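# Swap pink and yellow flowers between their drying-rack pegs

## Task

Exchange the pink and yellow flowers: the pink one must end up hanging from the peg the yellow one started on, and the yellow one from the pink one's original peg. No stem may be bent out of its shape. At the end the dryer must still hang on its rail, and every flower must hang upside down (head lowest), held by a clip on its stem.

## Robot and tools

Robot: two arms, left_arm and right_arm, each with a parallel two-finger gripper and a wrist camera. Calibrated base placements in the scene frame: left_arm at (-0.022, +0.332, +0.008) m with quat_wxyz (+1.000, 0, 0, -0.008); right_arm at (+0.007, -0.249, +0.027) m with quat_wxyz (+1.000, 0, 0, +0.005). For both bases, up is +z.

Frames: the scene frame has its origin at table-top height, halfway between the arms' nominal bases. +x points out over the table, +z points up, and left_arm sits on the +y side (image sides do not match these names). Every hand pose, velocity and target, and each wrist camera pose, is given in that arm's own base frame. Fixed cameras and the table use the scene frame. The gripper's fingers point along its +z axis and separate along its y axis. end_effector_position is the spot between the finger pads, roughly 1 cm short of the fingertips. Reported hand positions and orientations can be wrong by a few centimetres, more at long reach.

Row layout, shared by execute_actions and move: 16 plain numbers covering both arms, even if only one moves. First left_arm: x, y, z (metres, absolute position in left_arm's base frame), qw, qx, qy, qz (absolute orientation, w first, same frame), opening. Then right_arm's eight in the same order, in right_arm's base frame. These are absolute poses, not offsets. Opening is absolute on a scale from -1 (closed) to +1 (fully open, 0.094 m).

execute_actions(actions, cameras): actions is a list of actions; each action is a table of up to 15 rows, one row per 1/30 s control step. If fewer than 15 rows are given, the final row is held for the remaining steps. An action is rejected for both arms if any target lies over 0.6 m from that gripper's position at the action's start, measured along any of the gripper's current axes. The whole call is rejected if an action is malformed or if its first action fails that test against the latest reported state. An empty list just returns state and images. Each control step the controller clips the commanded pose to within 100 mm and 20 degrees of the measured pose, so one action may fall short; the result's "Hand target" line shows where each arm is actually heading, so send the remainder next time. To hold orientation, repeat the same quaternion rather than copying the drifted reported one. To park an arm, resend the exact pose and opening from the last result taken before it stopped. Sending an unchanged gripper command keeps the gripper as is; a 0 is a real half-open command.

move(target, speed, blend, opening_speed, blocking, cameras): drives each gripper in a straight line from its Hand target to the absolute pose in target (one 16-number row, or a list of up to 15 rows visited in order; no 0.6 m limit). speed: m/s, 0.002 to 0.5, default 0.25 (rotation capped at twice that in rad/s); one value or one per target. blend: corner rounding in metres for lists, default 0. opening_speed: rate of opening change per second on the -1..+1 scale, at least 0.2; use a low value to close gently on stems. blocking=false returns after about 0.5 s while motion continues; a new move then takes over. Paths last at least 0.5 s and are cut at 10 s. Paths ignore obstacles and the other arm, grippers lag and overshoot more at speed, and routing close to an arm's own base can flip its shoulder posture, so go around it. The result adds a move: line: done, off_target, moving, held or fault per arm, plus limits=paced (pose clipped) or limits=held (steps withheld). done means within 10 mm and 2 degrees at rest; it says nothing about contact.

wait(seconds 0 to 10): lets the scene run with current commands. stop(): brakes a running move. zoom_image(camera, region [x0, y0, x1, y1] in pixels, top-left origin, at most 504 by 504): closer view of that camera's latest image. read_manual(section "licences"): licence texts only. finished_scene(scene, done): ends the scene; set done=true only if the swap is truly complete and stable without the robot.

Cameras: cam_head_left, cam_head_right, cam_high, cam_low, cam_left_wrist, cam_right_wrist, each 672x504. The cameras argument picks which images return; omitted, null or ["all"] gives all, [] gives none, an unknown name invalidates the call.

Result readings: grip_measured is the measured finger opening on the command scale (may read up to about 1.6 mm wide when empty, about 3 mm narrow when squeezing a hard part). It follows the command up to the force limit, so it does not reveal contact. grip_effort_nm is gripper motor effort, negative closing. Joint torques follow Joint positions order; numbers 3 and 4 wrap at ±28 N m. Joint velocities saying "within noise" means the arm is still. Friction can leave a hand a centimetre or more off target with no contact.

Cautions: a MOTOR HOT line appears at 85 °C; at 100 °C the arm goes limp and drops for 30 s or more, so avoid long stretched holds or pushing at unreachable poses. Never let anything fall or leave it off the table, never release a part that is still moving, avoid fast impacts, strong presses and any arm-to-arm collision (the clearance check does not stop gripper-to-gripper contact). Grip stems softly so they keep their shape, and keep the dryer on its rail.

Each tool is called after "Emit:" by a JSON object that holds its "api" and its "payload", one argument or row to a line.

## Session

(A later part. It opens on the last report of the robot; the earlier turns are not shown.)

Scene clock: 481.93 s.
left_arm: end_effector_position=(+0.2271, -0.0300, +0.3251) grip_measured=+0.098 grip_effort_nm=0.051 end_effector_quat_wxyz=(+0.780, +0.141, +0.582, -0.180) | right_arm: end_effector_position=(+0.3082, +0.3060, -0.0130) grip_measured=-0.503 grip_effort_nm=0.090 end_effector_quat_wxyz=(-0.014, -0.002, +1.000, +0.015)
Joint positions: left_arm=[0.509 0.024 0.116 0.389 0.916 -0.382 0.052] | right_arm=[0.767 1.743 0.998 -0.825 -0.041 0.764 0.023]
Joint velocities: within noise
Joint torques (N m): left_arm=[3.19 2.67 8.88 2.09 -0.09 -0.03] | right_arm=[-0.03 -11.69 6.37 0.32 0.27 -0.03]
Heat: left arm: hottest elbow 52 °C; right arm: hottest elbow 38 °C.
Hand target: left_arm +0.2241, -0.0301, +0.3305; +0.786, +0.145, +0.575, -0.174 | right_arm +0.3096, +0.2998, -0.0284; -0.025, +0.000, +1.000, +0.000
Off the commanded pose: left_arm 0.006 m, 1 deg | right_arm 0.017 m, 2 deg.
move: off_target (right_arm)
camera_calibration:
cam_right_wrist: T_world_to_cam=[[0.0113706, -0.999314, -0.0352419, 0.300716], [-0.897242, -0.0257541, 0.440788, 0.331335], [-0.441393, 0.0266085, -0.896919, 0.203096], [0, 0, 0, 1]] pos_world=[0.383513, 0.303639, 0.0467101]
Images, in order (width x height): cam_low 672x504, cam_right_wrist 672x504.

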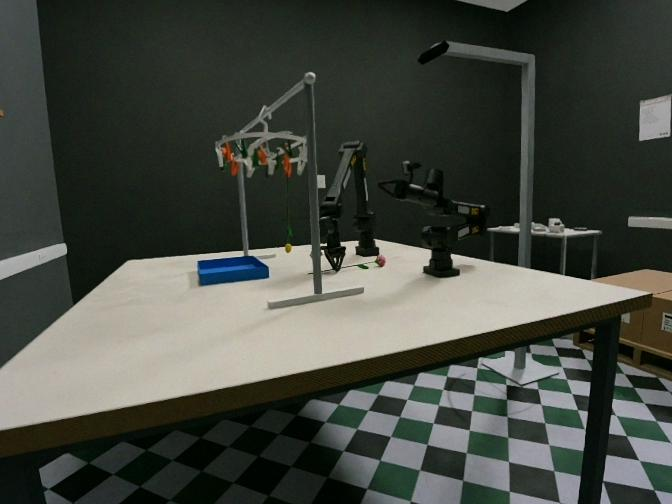

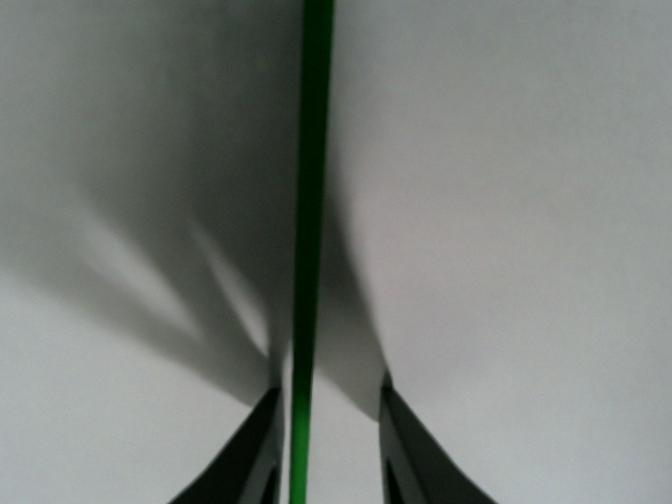

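Emit:
{"api": "move", "payload": {
  "target": [
    [0.2238,-0.0299,0.3304,0.7853,0.145,0.575,-0.1740,0.1,0.31,0.30,-0.024,-0.018,0.0,0.9997,0.0,-0.2],
    [0.2238,-0.0299,0.3304,0.7853,0.145,0.575,-0.1740,0.1,0.309,0.302,0.06,-0.0,0.0,1.0,0.0,-0.2],
    [0.2238,-0.0299,0.3304,0.7853,0.145,0.575,-0.1740,0.1,0.30,0.29,0.20,-0.0,0.0,1.0,0.0,-0.2]
  ],
  "speed": [0.05,0.05,0.2],
  "opening_speed": 0.3,
  "cameras": ["cam_right_wrist","cam_head_left"]
}}

Emit:
{"api": "zoom_image", "payload": {
  "camera": "cam_head_left",
  "region": [180, 60, 380, 340]
}}

Scene clock: 488.90 s.
left_arm: end_effector_position=(+0.2271, -0.0300, +0.3251) grip_measured=+0.098 grip_effort_nm=0.051 end_effector_quat_wxyz=(+0.780, +0.141, +0.582, -0.180) | right_arm: end_effector_position=(+0.2894, +0.2786, +0.1841) grip_measured=-0.201 grip_effort_nm=0.076 end_effector_quat_wxyz=(-0.013, -0.002, +1.000, -0.011)
Joint positions: left_arm=[0.509 0.024 0.116 0.389 0.916 -0.382 0.052] | right_arm=[0.767 1.435 1.21 -1.381 -0.002 0.764 0.038]
Joint velocities: within noise
Joint torques (N m): left_arm=[3.19 2.61 8.87 2.06 -0.09 -0.03] | right_arm=[0.97 -11.81 11.59 -0.06 0.11 0.09]
Heat: left arm: hottest elbow 52 °C; right arm: hottest elbow 38 °C.
Hand target: left_arm +0.2241, -0.0301, +0.3305; +0.786, +0.145, +0.575, -0.174 | right_arm +0.2994, +0.2895, +0.2001; +0.000, +0.000, +1.000, +0.000
Off the commanded pose: left_arm 0.006 m, 1 deg | right_arm 0.022 m, 2 deg.
move: off_target (right_arm)
camera_calibration:
cam_right_wrist: T_world_to_cam=[[0.0120745, -0.999789, 0.0166095, 0.270923], [-0.89823, -0.00354635, 0.439512, 0.221242], [-0.43936, -0.020226, -0.898083, 0.385018], [0, 0, 0, 1]] pos_world=[0.364617, 0.279438, 0.24404]
Images, in order (width x height): cam_head_left 672x504, cam_right_wrist 672x504.

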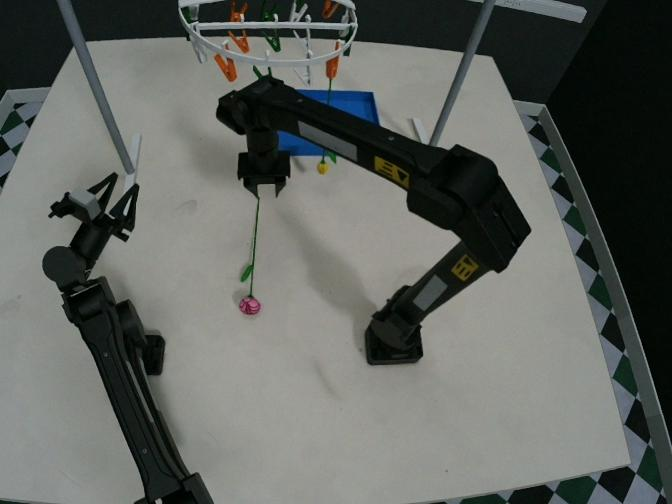

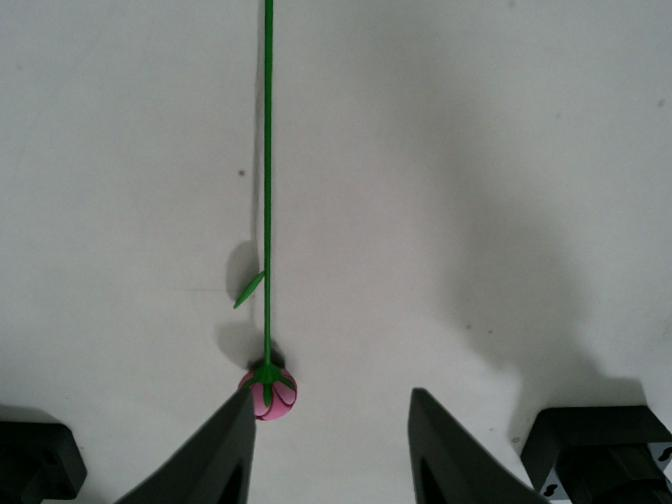

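Scaled by 1.800 from the camera's 672x504 image, which has a finer 960x720 frame.

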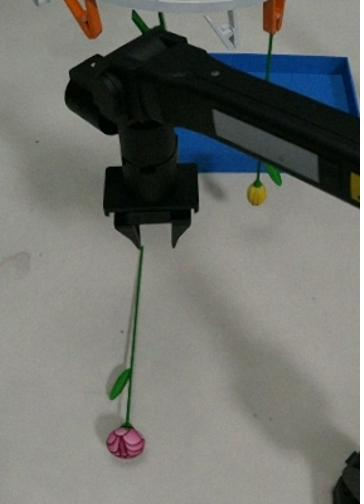

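Emit:
{"api": "move", "payload": {
  "target": [
    [0.33,-0.12,0.35,0.7853,0.1097,0.5918,-0.1455,0.1,0.28,0.15,0.31,0.4162,-0.1573,0.8925,0.0734,-0.1],
    [0.36,-0.25,0.31,0.6772,0.2467,0.6427,-0.26,-0.3,0.34,0.02,0.38,0.7252,-0.2520,0.5465,0.3344,0.1]
  ],
  "speed": 0.25,
  "cameras": ["cam_high","cam_left_wrist","cam_right_wrist"]
}}

Scene clock: 519.53 s.
left_arm: end_effector_position=(+0.3507, -0.2390, +0.2849) grip_measured=-0.297 grip_effort_nm=-0.120 end_effector_quat_wxyz=(+0.666, +0.242, +0.657, -0.256) | right_arm: end_effector_position=(+0.3395, +0.0217, +0.3863) grip_measured=+0.098 grip_effort_nm=0.066 end_effector_quat_wxyz=(+0.729, -0.261, +0.542, +0.327)
Joint positions: left_arm=[-0.514 0.937 0.4 0.556 0.206 -0.018 0.033] | right_arm=[-0.42 1.018 0.457 1.369 -1.177 0.741 0.052]
Joint velocities: within noise
Joint torques (N m): left_arm=[1.9 -2.43 11.97 1.72 0.13 0.13] | right_arm=[0.32 -1.73 6.6 1.43 0.52 0.18]
Heat: left arm: hottest elbow 53 °C; right arm: hottest elbow 43 °C.
Hand target: left_arm +0.3585, -0.2488, +0.3099; +0.677, +0.247, +0.643, -0.260 | right_arm +0.3399, +0.0200, +0.3800; +0.725, -0.252, +0.547, +0.334
Off the commanded pose: left_arm 0.029 m, 2 deg | right_arm 0.007 m, 1 deg.
move: off_target (left_arm); target 2's new opening was sent with left_arm's hand 0.029 m and 2 deg from that target
camera_calibration:
cam_left_wrist: T_world_to_cam=[[-0.655471, -0.75522, 0.000113297, 0.0492197], [-0.30506, 0.264631, -0.914827, 0.46958], [0.690866, -0.599678, -0.403846, -0.180054], [0, 0, 0, 1]] pos_world=[0.299906, -0.195068, 0.356865]
cam_right_wrist: T_world_to_cam=[[0.761814, -0.646798, 0.0359444, -0.25951], [-0.0681637, -0.135217, -0.988469, 0.449088], [0.6442, 0.750579, -0.147098, -0.0912829], [0, 0, 0, 1]] pos_world=[0.287115, -0.0386116, 0.43981]
Images, in order (width x height): cam_high 672x504, cam_left_wrist 672x504, cam_right_wrist 672x504.

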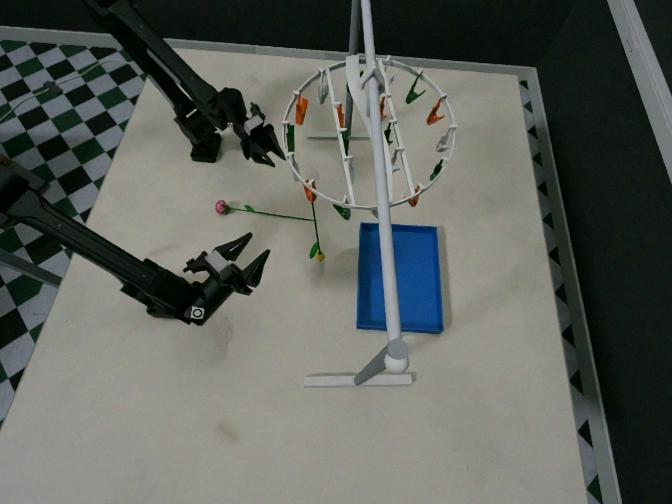

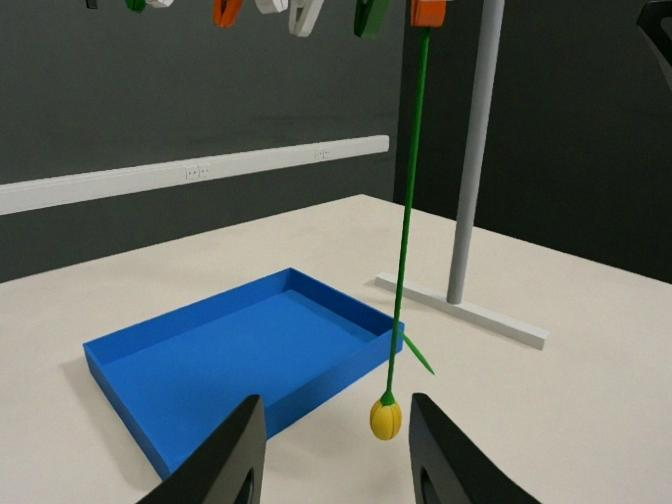

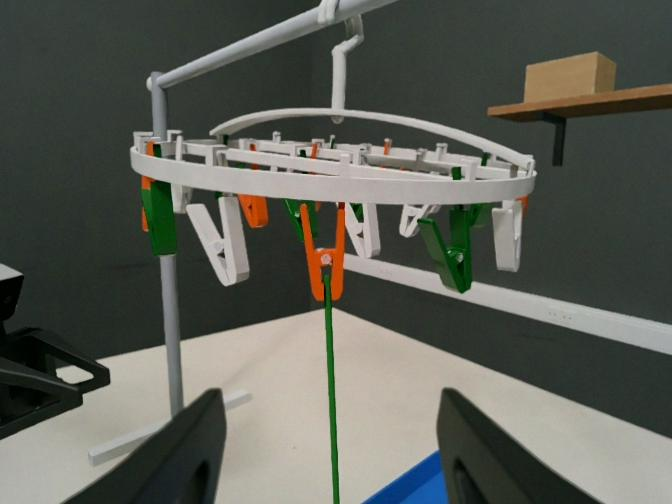

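Emit:
{"api": "zoom_image", "payload": {
  "camera": "cam_right_wrist",
  "region": [260, 170, 420, 330]
}}

Emit:
{"api": "zoom_image", "payload": {
  "camera": "cam_high",
  "region": [180, 140, 340, 330]
}}

Scaled by 3.150 from the camera's 672x504 image, which has a finer 960x720 frame.

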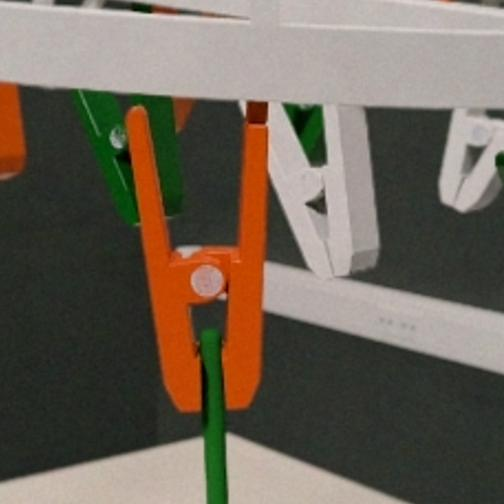

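Scaled by 2.653 from the camera's 672x504 image, which has a finer 960x720 frame.

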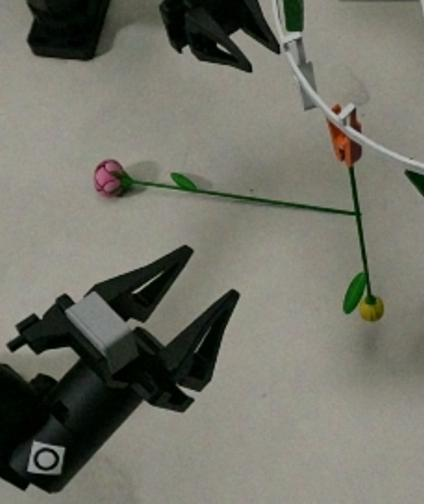

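Emit:
{"api": "move", "payload": {
  "target": [0.3585,-0.2488,0.3099,0.6772,0.2467,0.6427,-0.26,-0.3,0.41,0.108,0.415,0.7252,-0.2520,0.5465,0.3344,0.0],
  "speed": 0.1,
  "cameras": ["cam_right_wrist"]
}}

Emit:
{"api": "zoom_image", "payload": {
  "camera": "cam_right_wrist",
  "region": [240, 170, 440, 370]
}}

Scene clock: 536.77 s.
left_arm: end_effector_position=(+0.3507, -0.2392, +0.2844) grip_measured=-0.298 grip_effort_nm=-0.120 end_effector_quat_wxyz=(+0.665, +0.243, +0.658, -0.256) | right_arm: end_effector_position=(+0.4010, +0.1044, +0.3909) grip_measured=+0.001 grip_effort_nm=-0.081 end_effector_quat_wxyz=(+0.714, -0.238, +0.563, +0.343)
Joint positions: left_arm=[-0.514 0.938 0.4 0.554 0.207 -0.018 0.033] | right_arm=[-0.068 1.021 0.557 0.87 -0.874 0.367 0.047]
Joint velocities: within noise
Joint torques (N m): left_arm=[1.9 -2.84 11.73 1.72 0.13 0.13] | right_arm=[1.32 -3.37 12.41 1.26 0.26 -0.12]
Heat: left arm: hottest elbow 57 °C; right arm: hottest elbow 41 °C.
Hand target: left_arm +0.3572, -0.2478, +0.3099; +0.677, +0.247, +0.643, -0.260 | right_arm +0.4084, +0.1076, +0.4147; +0.725, -0.252, +0.546, +0.335
Off the commanded pose: left_arm 0.028 m, 2 deg | right_arm 0.026 m, 3 deg.
move: off_target (left_arm, right_arm)
camera_calibration:
cam_right_wrist: T_world_to_cam=[[0.759349, -0.649659, -0.0364993, -0.22354], [-0.138181, -0.106189, -0.984698, 0.492606], [0.635842, 0.752773, -0.170405, -0.18005], [0, 0, 0, 1]] pos_world=[0.352297, 0.0426211, 0.446228]
Images, in order (width x height): cam_right_wrist 672x504.

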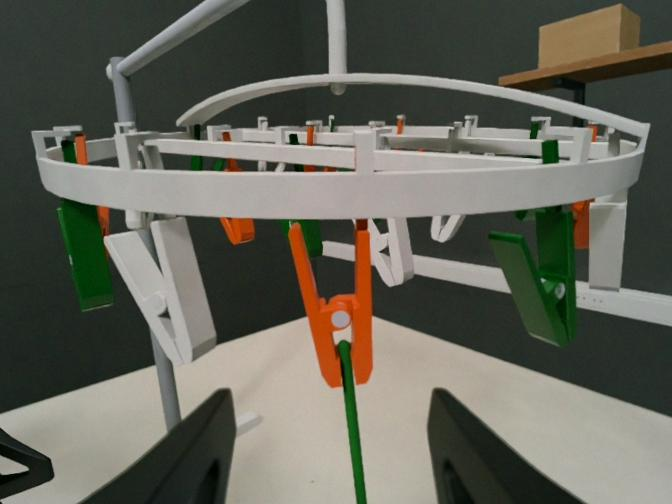

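Scaled by 2.520 from the camera's 672x504 image, which has a finer 960x720 frame.

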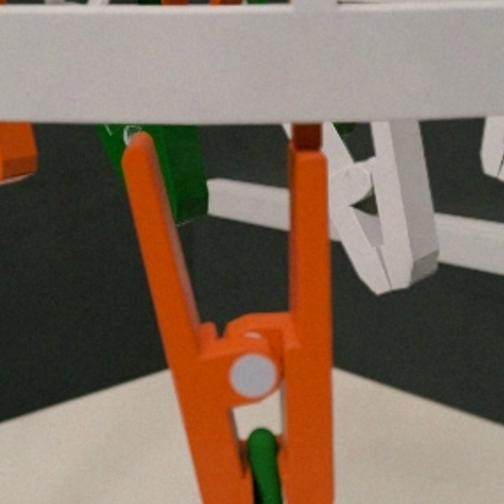

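Emit:
{"api": "move", "payload": {
  "target": [0.3585,-0.2488,0.3099,0.6772,0.2467,0.6427,-0.26,-0.3,0.436,0.138,0.426,0.7252,-0.2520,0.5465,0.3344,-0.05],
  "speed": 0.08,
  "cameras": ["cam_right_wrist","cam_high"]
}}

Emit:
{"api": "zoom_image", "payload": {
  "camera": "cam_high",
  "region": [260, 150, 340, 230]
}}

Scene clock: 548.30 s.
left_arm: end_effector_position=(+0.3506, -0.2393, +0.2844) grip_measured=-0.298 grip_effort_nm=-0.115 end_effector_quat_wxyz=(+0.665, +0.243, +0.658, -0.256) | right_arm: end_effector_position=(+0.4266, +0.1333, +0.4019) grip_measured=-0.049 grip_effort_nm=-0.076 end_effector_quat_wxyz=(+0.714, -0.239, +0.563, +0.342)
Joint positions: left_arm=[-0.514 0.938 0.4 0.554 0.207 -0.018 0.033] | right_arm=[0.028 1.078 0.634 0.809 -0.787 0.309 0.045]
Joint velocities: within noise
Joint torques (N m): left_arm=[1.9 -2.9 11.71 1.7 0.12 0.13] | right_arm=[1.32 -4.72 12.62 1.31 0.24 -0.14]
Heat: left arm: hottest elbow 59 °C; right arm: hottest elbow 41 °C.
Hand target: left_arm +0.3572, -0.2478, +0.3099; +0.677, +0.247, +0.642, -0.260 | right_arm +0.4343, +0.1376, +0.4256; +0.725, -0.252, +0.546, +0.335
Off the commanded pose: left_arm 0.028 m, 2 deg | right_arm 0.026 m, 3 deg.
move: off_target (left_arm, right_arm)
camera_calibration:
cam_right_wrist: T_world_to_cam=[[0.759663, -0.649479, -0.0330141, -0.225291], [-0.136682, -0.109827, -0.984508, 0.509843], [0.635791, 0.752407, -0.172203, -0.215393], [0, 0, 0, 1]] pos_world=[0.377777, 0.0717353, 0.457416]
Images, in order (width x height): cam_high 672x504, cam_right_wrist 672x504.

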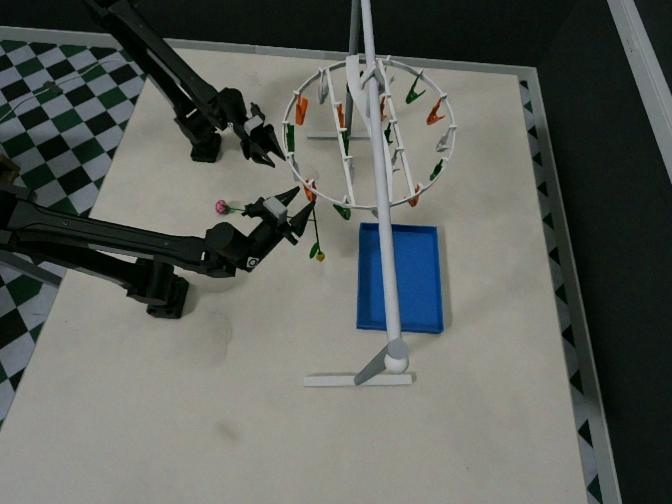

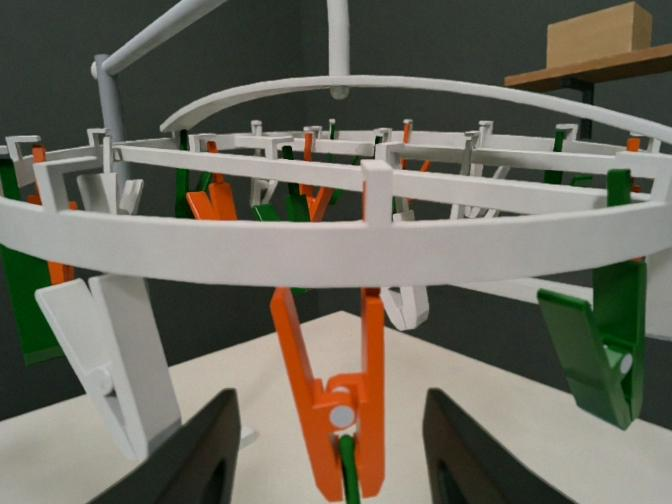

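Scaled by 6.300 from the camera's 672x504 image, which has a finer 960x720 frame.

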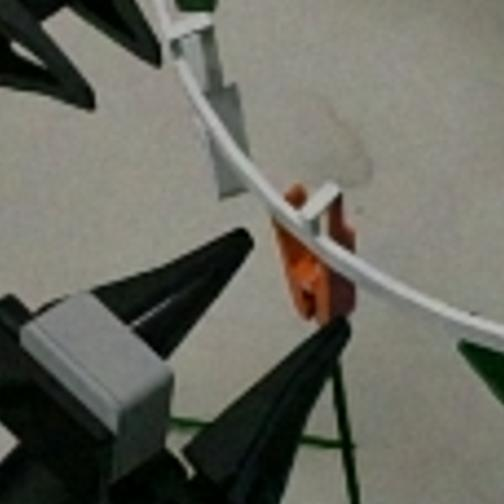

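Emit:
{"api": "move", "payload": {
  "target": [0.3585,-0.2488,0.3099,0.6772,0.2467,0.6427,-0.26,-0.3,0.4505,0.1525,0.4335,0.7252,-0.2520,0.5465,0.3344,-0.1],
  "speed": 0.06,
  "cameras": ["cam_right_wrist"]
}}

Emit:
{"api": "zoom_image", "payload": {
  "camera": "cam_right_wrist",
  "region": [200, 250, 470, 504]
}}

Emit:
{"api": "zoom_image", "payload": {
  "camera": "cam_high",
  "region": [260, 150, 340, 230]
}}

Scene clock: 560.00 s.
left_arm: end_effector_position=(+0.3506, -0.2393, +0.2844) grip_measured=-0.298 grip_effort_nm=-0.120 end_effector_quat_wxyz=(+0.665, +0.243, +0.658, -0.256) | right_arm: end_effector_position=(+0.4412, +0.1471, +0.4092) grip_measured=-0.099 grip_effort_nm=-0.076 end_effector_quat_wxyz=(+0.713, -0.240, +0.563, +0.341)
Joint positions: left_arm=[-0.514 0.938 0.4 0.554 0.207 -0.018 0.033] | right_arm=[0.069 1.112 0.682 0.78 -0.749 0.287 0.042]
Joint velocities: within noise
Joint torques (N m): left_arm=[1.9 -2.84 11.71 1.7 0.12 0.13] | right_arm=[1.38 -5.19 12.68 1.37 0.24 -0.11]
Heat: left arm: hottest elbow 60 °C; right arm: hottest elbow 45 °C.
Hand target: left_arm +0.3572, -0.2478, +0.3099; +0.677, +0.247, +0.642, -0.260 | right_arm +0.4489, +0.1519, +0.4330; +0.725, -0.252, +0.546, +0.334
Off the commanded pose: left_arm 0.028 m, 2 deg | right_arm 0.027 m, 3 deg.
move: off_target (left_arm, right_arm)
camera_calibration:
cam_right_wrist: T_world_to_cam=[[0.759391, -0.649841, -0.0321399, -0.227329], [-0.13681, -0.11119, -0.984337, 0.520687], [0.636089, 0.751894, -0.173342, -0.233435], [0, 0, 0, 1]] pos_world=[0.392352, 0.0856861, 0.464761]
Images, in order (width x height): cam_right_wrist 672x504.

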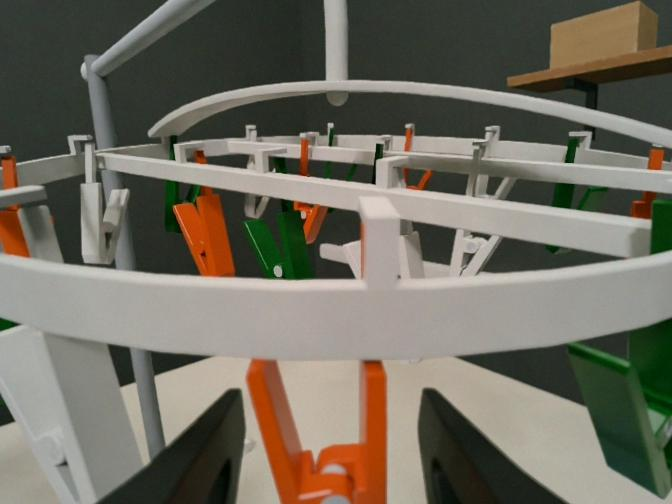

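Scaled by 1.867 from the camera's 672x504 image, which has a finer 960x720 frame.

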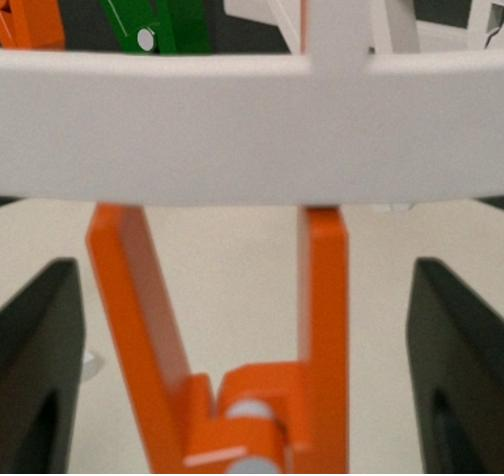

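This scene's latest camera images include none from cam_high. They are from: cam_right_wrist. cam_high's image comes with the result of a call that names it in "cameras".

Emit:
{"api": "wait", "payload": {
  "seconds": 0,
  "cameras": ["cam_high","cam_head_left","cam_head_right"]
}}

Emit:
{"api": "zoom_image", "payload": {
  "camera": "cam_high",
  "region": [270, 160, 340, 230]
}}

Emit:
{"api": "zoom_image", "payload": {
  "camera": "cam_head_left",
  "region": [280, 30, 380, 130]
}}

Scene clock: 563.53 s.
left_arm: end_effector_position=(+0.3506, -0.2393, +0.2844) grip_measured=-0.298 grip_effort_nm=-0.115 end_effector_quat_wxyz=(+0.665, +0.243, +0.658, -0.256) | right_arm: end_effector_position=(+0.4412, +0.1472, +0.4092) grip_measured=-0.099 grip_effort_nm=-0.076 end_effector_quat_wxyz=(+0.714, -0.240, +0.563, +0.341)
Joint positions: left_arm=[-0.514 0.938 0.4 0.554 0.207 -0.018 0.033] | right_arm=[0.069 1.112 0.682 0.78 -0.749 0.286 0.042]
Joint velocities: within noise
Joint torques (N m): left_arm=[1.96 -2.9 11.73 1.72 0.12 0.13] | right_arm=[1.32 -5.48 12.7 1.36 0.23 -0.12]
Heat: left arm: hottest elbow 61 °C; right arm: hottest elbow 45 °C.
Hand target: left_arm +0.3572, -0.2478, +0.3099; +0.677, +0.247, +0.642, -0.260 | right_arm +0.4489, +0.1519, +0.4330; +0.725, -0.252, +0.546, +0.335
Tool commands: left_gripper/opening=-0.3 right_gripper/opening=-0.1
Off the commanded pose: left_arm 0.028 m, 2 deg | right_arm 0.027 m, 3 deg.
Images, in order (width x height): cam_head_left 672x504, cam_head_right 672x504, cam_high 672x504.

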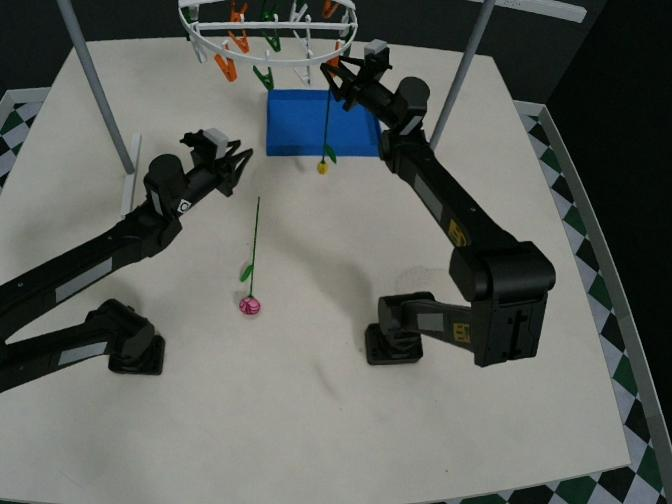

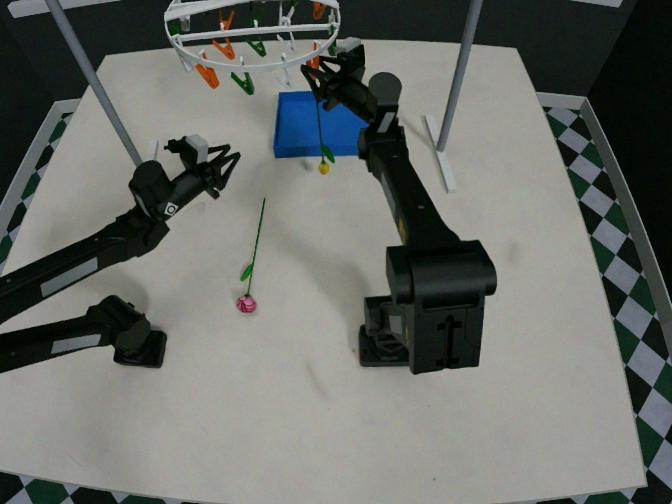

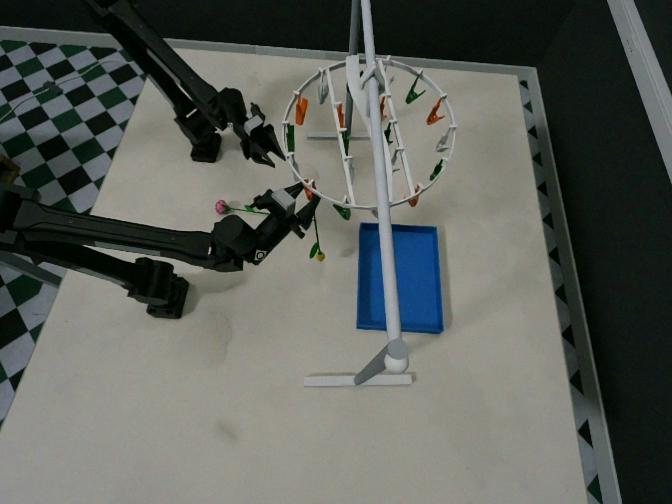

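Scaled by 7.200 from the camera's 672x504 image, which has a finer 960x720 frame.

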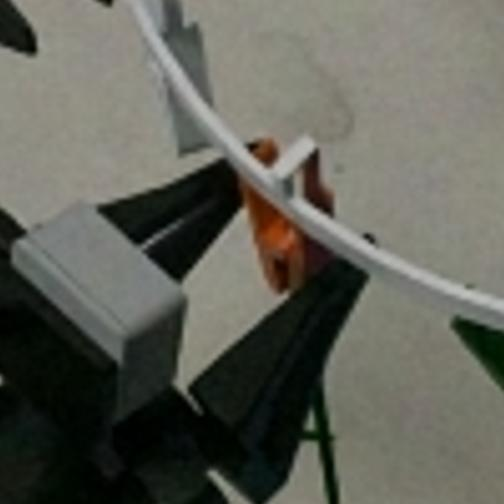

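Scaled by 5.040 from the camera's 672x504 image, which has a finer 960x720 frame.

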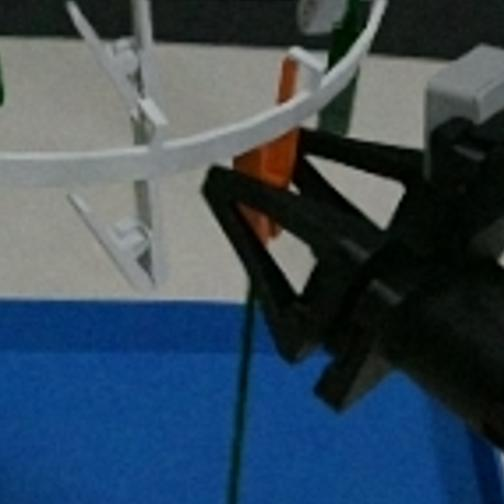

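Emit:
{"api": "move", "payload": {
  "target": [0.4395,-0.368,0.312,0.6626,0.28,0.6289,-0.295,-0.3,0.454,0.1565,0.435,0.7252,-0.2520,0.5465,0.3344,-0.1],
  "speed": 0.1,
  "cameras": ["cam_left_wrist","cam_high","cam_head_left","cam_right_wrist"]
}}

Emit:
{"api": "zoom_image", "payload": {
  "camera": "cam_head_left",
  "region": [260, 30, 380, 150]
}}

Emit:
{"api": "zoom_image", "payload": {
  "camera": "cam_high",
  "region": [230, 120, 350, 240]
}}

Scene clock: 583.07 s.
left_arm: end_effector_position=(+0.4302, -0.3538, +0.2854) grip_measured=-0.298 grip_effort_nm=-0.120 end_effector_quat_wxyz=(+0.643, +0.278, +0.652, -0.289) | right_arm: end_effector_position=(+0.4448, +0.1508, +0.4109) grip_measured=-0.099 grip_effort_nm=-0.081 end_effector_quat_wxyz=(+0.714, -0.240, +0.563, +0.341)
Joint positions: left_arm=[-0.626 1.354 0.715 0.634 0.198 -0.018 0.033] | right_arm=[0.079 1.121 0.694 0.774 -0.739 0.281 0.042]
Joint velocities: within noise
Joint torques (N m): left_arm=[1.85 -7.24 11.44 2.96 0.13 0.13] | right_arm=[1.26 -5.6 12.71 1.32 0.22 -0.12]
Heat: left arm: hottest elbow 62 °C; right arm: hottest elbow 46 °C.
Hand target: left_arm +0.4377, -0.3667, +0.3117; +0.662, +0.280, +0.629, -0.295 | right_arm +0.4524, +0.1559, +0.4346; +0.725, -0.252, +0.546, +0.334
Off the commanded pose: left_arm 0.032 m, 4 deg | right_arm 0.026 m, 3 deg.
move: off_target (left_arm, right_arm)
camera_calibration:
cam_left_wrist: T_world_to_cam=[[-0.730896, -0.68247, 0.00508353, 0.0714505], [-0.294302, 0.308447, -0.90457, 0.532558], [0.615774, -0.662643, -0.426295, -0.287198], [0, 0, 0, 1]] pos_world=[0.385805, -0.305813, 0.358942]
cam_right_wrist: T_world_to_cam=[[0.759054, -0.650287, -0.0310538, -0.227839], [-0.136124, -0.111886, -0.984354, 0.523097], [0.636638, 0.751404, -0.173447, -0.238319], [0, 0, 0, 1]] pos_world=[0.395872, 0.0894403, 0.466501]
Images, in order (width x height): cam_head_left 672x504, cam_high 672x504, cam_left_wrist 672x504, cam_right_wrist 672x504.

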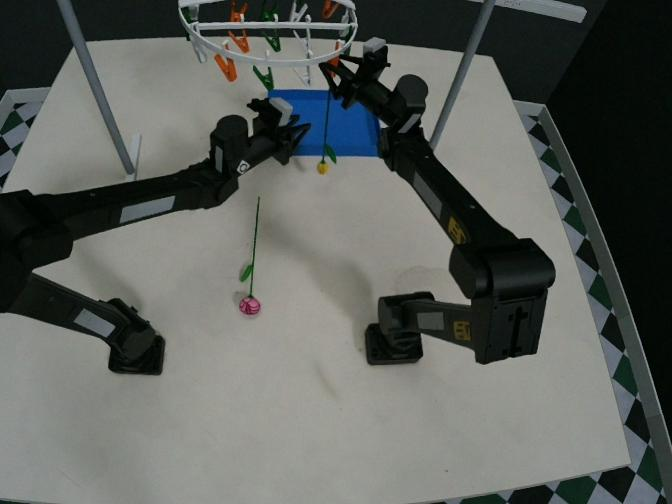

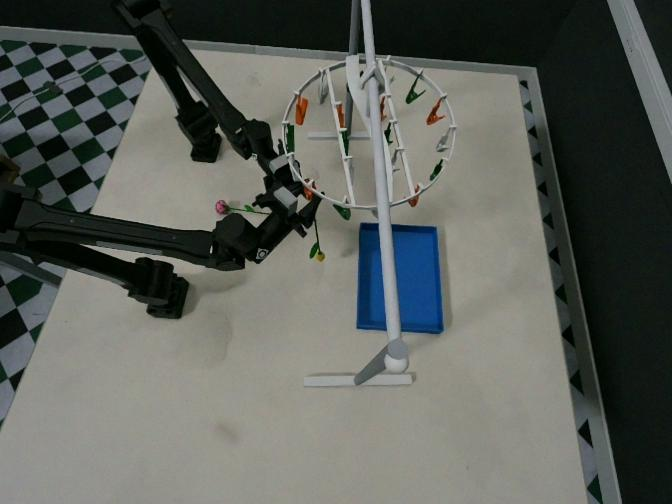

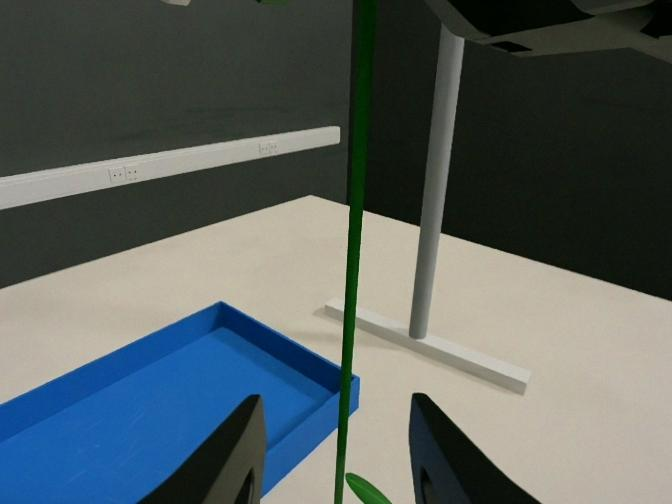

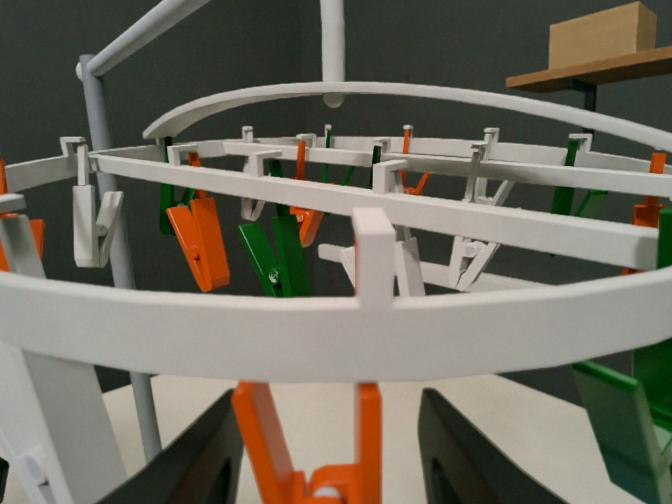

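Scaled by 4.200 from the camera's 672x504 image, which has a finer 960x720 frame.

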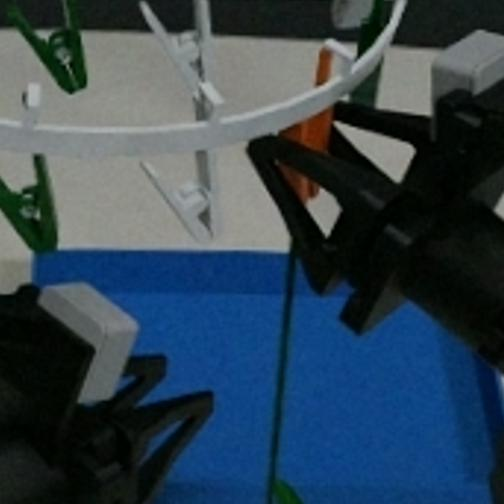

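Scaled by 4.200 from the camera's 672x504 image, which has a finer 960x720 frame.

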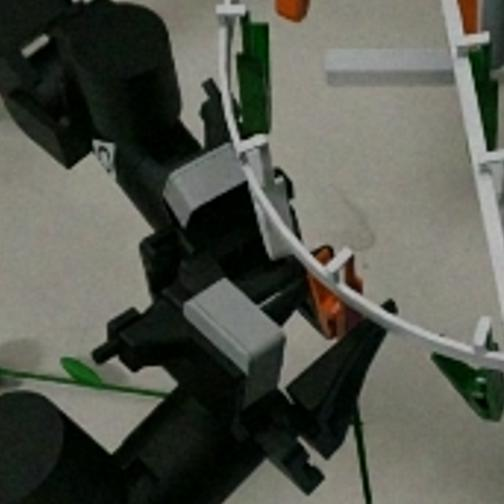

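Emit:
{"api": "zoom_image", "payload": {
  "camera": "cam_left_wrist",
  "region": [320, 210, 400, 290]
}}

Scaled by 6.300 from the camera's 672x504 image, which has a finer 960x720 frame.

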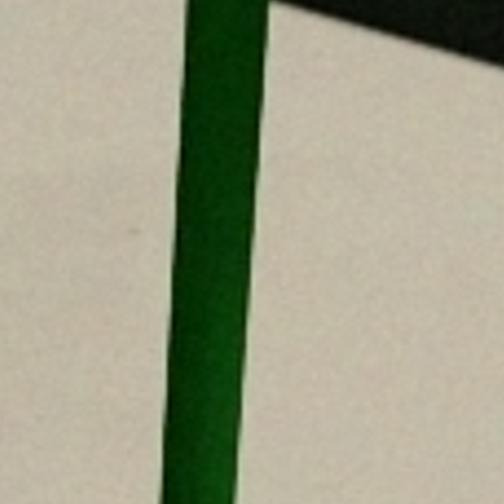

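Emit:
{"api": "move", "payload": {
  "target": [0.436,-0.366,0.24,0.6626,0.28,0.6289,-0.295,-0.3,0.452,0.1585,0.435,0.7252,-0.2520,0.5465,0.3344,-0.1],
  "speed": 0.08,
  "cameras": ["cam_left_wrist","cam_right_wrist"]
}}

Emit:
{"api": "zoom_image", "payload": {
  "camera": "cam_left_wrist",
  "region": [320, 210, 400, 290]
}}

Scene clock: 610.17 s.
left_arm: end_effector_position=(+0.4381, -0.3603, +0.2406) grip_measured=-0.298 grip_effort_nm=-0.115 end_effector_quat_wxyz=(+0.659, +0.275, +0.635, -0.293) | right_arm: end_effector_position=(+0.4447, +0.1531, +0.4103) grip_measured=-0.099 grip_effort_nm=-0.076 end_effector_quat_wxyz=(+0.713, -0.240, +0.564, +0.341)
Joint positions: left_arm=[-0.628 1.509 0.678 0.873 0.198 -0.018 0.033] | right_arm=[0.085 1.121 0.694 0.77 -0.733 0.278 0.042]
Joint velocities: within noise
Joint torques (N m): left_arm=[1.9 -8.47 6.78 3.06 0.08 0.14] | right_arm=[1.38 -6.01 12.48 1.33 0.22 -0.13]
Heat: left arm: hottest elbow 59 °C; right arm: hottest elbow 49 °C.
Hand target: left_arm +0.4359, -0.3659, +0.2400; +0.663, +0.280, +0.629, -0.295 | right_arm +0.4504, +0.1580, +0.4346; +0.725, -0.252, +0.546, +0.335
Off the commanded pose: left_arm 0.006 m, 1 deg | right_arm 0.026 m, 3 deg.
move: off_target (right_arm)
camera_calibration:
cam_left_wrist: T_world_to_cam=[[-0.731695, -0.68162, -0.0041451, 0.0758866], [-0.258378, 0.282977, -0.923669, 0.47606], [0.630764, -0.674773, -0.383168, -0.336821], [0, 0, 0, 1]] pos_world=[0.390984, -0.310266, 0.310978]
cam_right_wrist: T_world_to_cam=[[0.759204, -0.650044, -0.0324239, -0.22593], [-0.138177, -0.112298, -0.984021, 0.523619], [0.636016, 0.751553, -0.175078, -0.239158], [0, 0, 0, 1]] pos_world=[0.395988, 0.0916767, 0.466055]
Images, in order (width x height): cam_left_wrist 672x504, cam_right_wrist 672x504.

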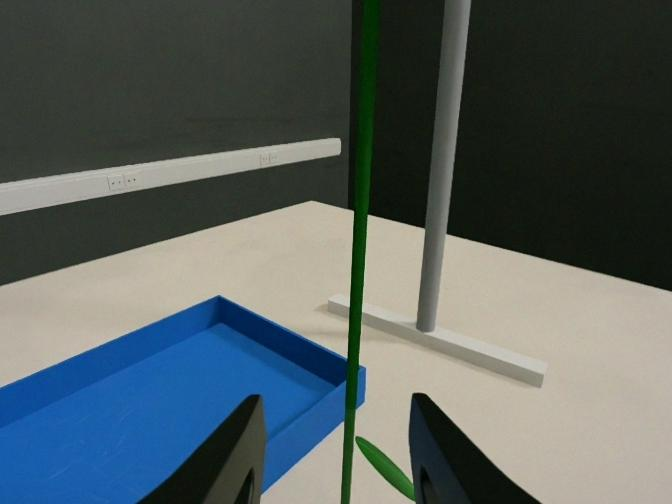

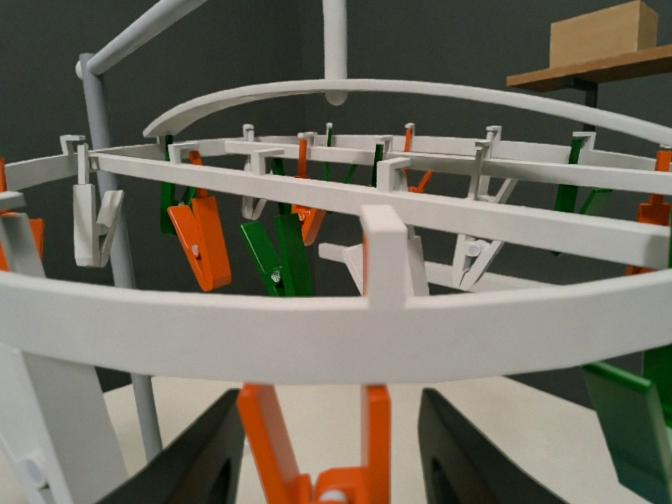

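Scaled by 6.300 from the camera's 672x504 image, which has a finer 960x720 frame.

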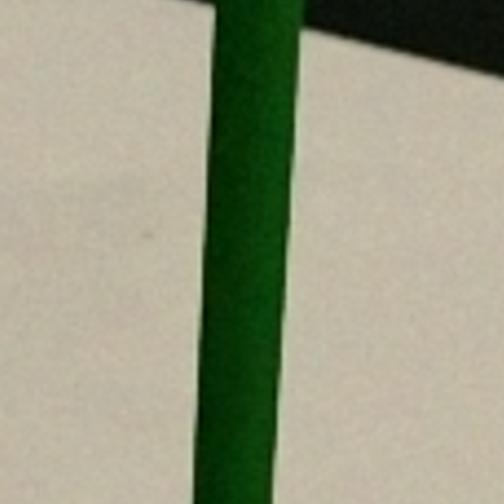

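Emit:
{"api": "move", "payload": {
  "target": [0.455,-0.390,0.253,0.6626,0.28,0.6289,-0.295,-0.3,0.452,0.1585,0.435,0.7252,-0.2520,0.5465,0.3344,-0.1],
  "speed": 0.06,
  "cameras": ["cam_left_wrist","cam_high"]
}}

Emit:
{"api": "zoom_image", "payload": {
  "camera": "cam_left_wrist",
  "region": [320, 210, 400, 290]
}}

Scene clock: 616.30 s.
left_arm: end_effector_position=(+0.4463, -0.3766, +0.2406) grip_measured=-0.298 grip_effort_nm=-0.115 end_effector_quat_wxyz=(+0.655, +0.277, +0.638, -0.294) | right_arm: end_effector_position=(+0.4448, +0.1531, +0.4103) grip_measured=-0.099 grip_effort_nm=-0.081 end_effector_quat_wxyz=(+0.713, -0.240, +0.564, +0.341)
Joint positions: left_arm=[-0.646 1.54 0.725 0.847 0.184 -0.018 0.033] | right_arm=[0.085 1.121 0.694 0.769 -0.733 0.278 0.042]
Joint velocities: within noise
Joint torques (N m): left_arm=[1.85 -8.82 9.94 1.73 -0.06 0.15] | right_arm=[1.44 -6.3 12.48 1.36 0.22 -0.12]
Heat: left arm: hottest elbow 58 °C; right arm: hottest elbow 50 °C.
Hand target: left_arm +0.4541, -0.3894, +0.2530; +0.663, +0.280, +0.629, -0.295 | right_arm +0.4504, +0.1580, +0.4346; +0.725, -0.252, +0.546, +0.335
Off the commanded pose: left_arm 0.020 m, 1 deg | right_arm 0.026 m, 3 deg.
move: off_target (left_arm, right_arm)
camera_calibration:
cam_left_wrist: T_world_to_cam=[[-0.73458, -0.678519, -0.00171515, 0.0725737], [-0.265099, 0.289327, -0.919789, 0.487245], [0.624591, -0.675204, -0.392409, -0.348159], [0, 0, 0, 1]] pos_world=[0.399936, -0.326809, 0.311666]
Images, in order (width x height): cam_high 672x504, cam_left_wrist 672x504.

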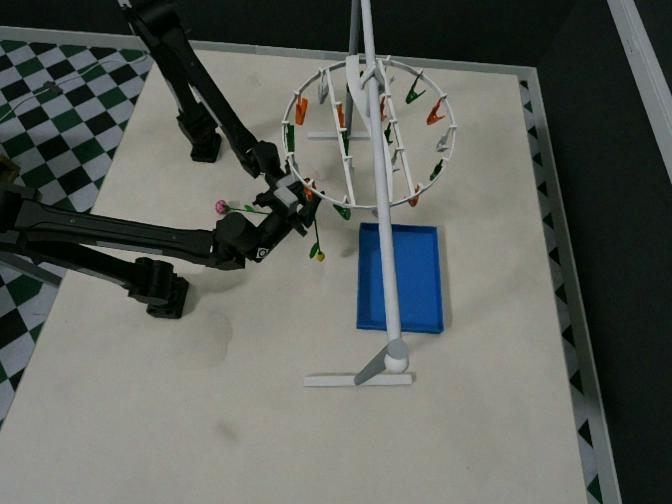

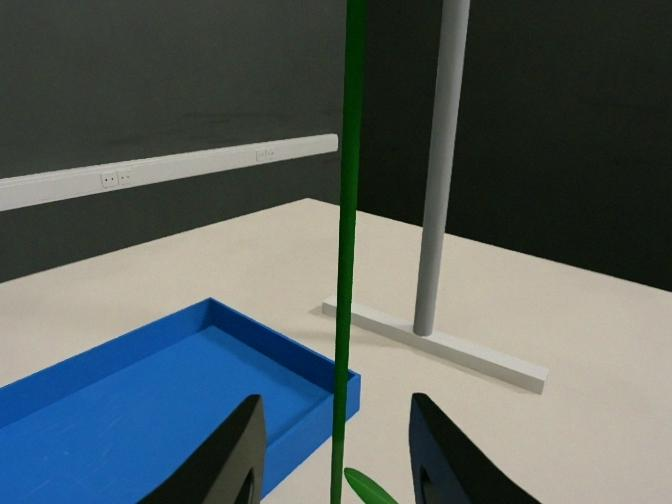

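Scaled by 6.300 from the camera's 672x504 image, which has a finer 960x720 frame.

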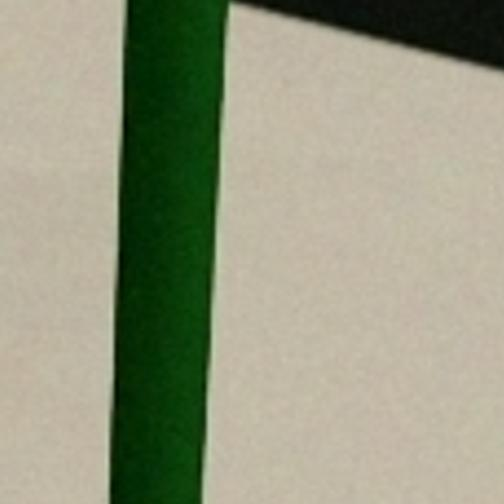

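Emit:
{"api": "move", "payload": {
  "target": [0.4745,-0.414,0.264,0.6626,0.28,0.6289,-0.295,-0.3,0.452,0.1585,0.435,0.7252,-0.2520,0.5465,0.3344,-0.1],
  "speed": 0.06,
  "cameras": ["cam_left_wrist"]
}}

Emit:
{"api": "zoom_image", "payload": {
  "camera": "cam_left_wrist",
  "region": [260, 210, 420, 504]
}}

Scene clock: 619.83 s.
left_arm: end_effector_position=(+0.4655, -0.3999, +0.2507) grip_measured=-0.298 grip_effort_nm=-0.120 end_effector_quat_wxyz=(+0.655, +0.277, +0.639, -0.294) | right_arm: end_effector_position=(+0.4448, +0.1531, +0.4103) grip_measured=-0.099 grip_effort_nm=-0.076 end_effector_quat_wxyz=(+0.713, -0.240, +0.564, +0.341)
Joint positions: left_arm=[-0.662 1.583 0.816 0.796 0.168 -0.018 0.033] | right_arm=[0.085 1.121 0.694 0.769 -0.733 0.278 0.042]
Joint velocities: within noise
Joint torques (N m): left_arm=[1.85 -9.29 10.36 1.73 -0.06 0.16] | right_arm=[1.14 -6.18 12.46 1.29 0.22 -0.13]
Heat: left arm: hottest elbow 59 °C; right arm: hottest elbow 50 °C.
Hand target: left_arm +0.4734, -0.4133, +0.2640; +0.663, +0.280, +0.629, -0.295 | right_arm +0.4505, +0.1579, +0.4346; +0.725, -0.252, +0.546, +0.335
Off the commanded pose: left_arm 0.021 m, 2 deg | right_arm 0.026 m, 3 deg.
move: off_target (left_arm, right_arm)
camera_calibration:
cam_left_wrist: T_world_to_cam=[[-0.734588, -0.678513, -0.000977889, 0.0708075], [-0.266482, 0.289829, -0.919231, 0.509098], [0.623994, -0.674995, -0.393716, -0.371213], [0, 0, 0, 1]] pos_world=[0.419314, -0.350075, 0.321895]
Images, in order (width x height): cam_left_wrist 672x504.

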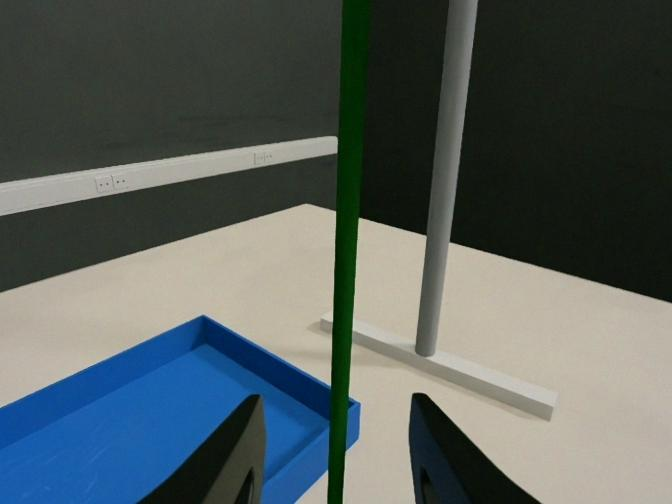

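Scaled by 1.714 from the camera's 672x504 image, which has a finer 960x720 frame.

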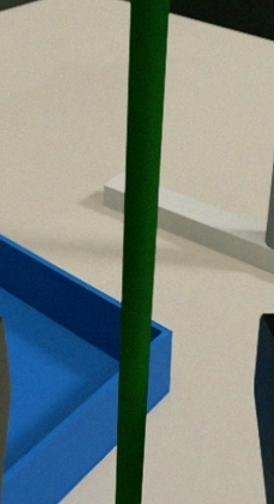

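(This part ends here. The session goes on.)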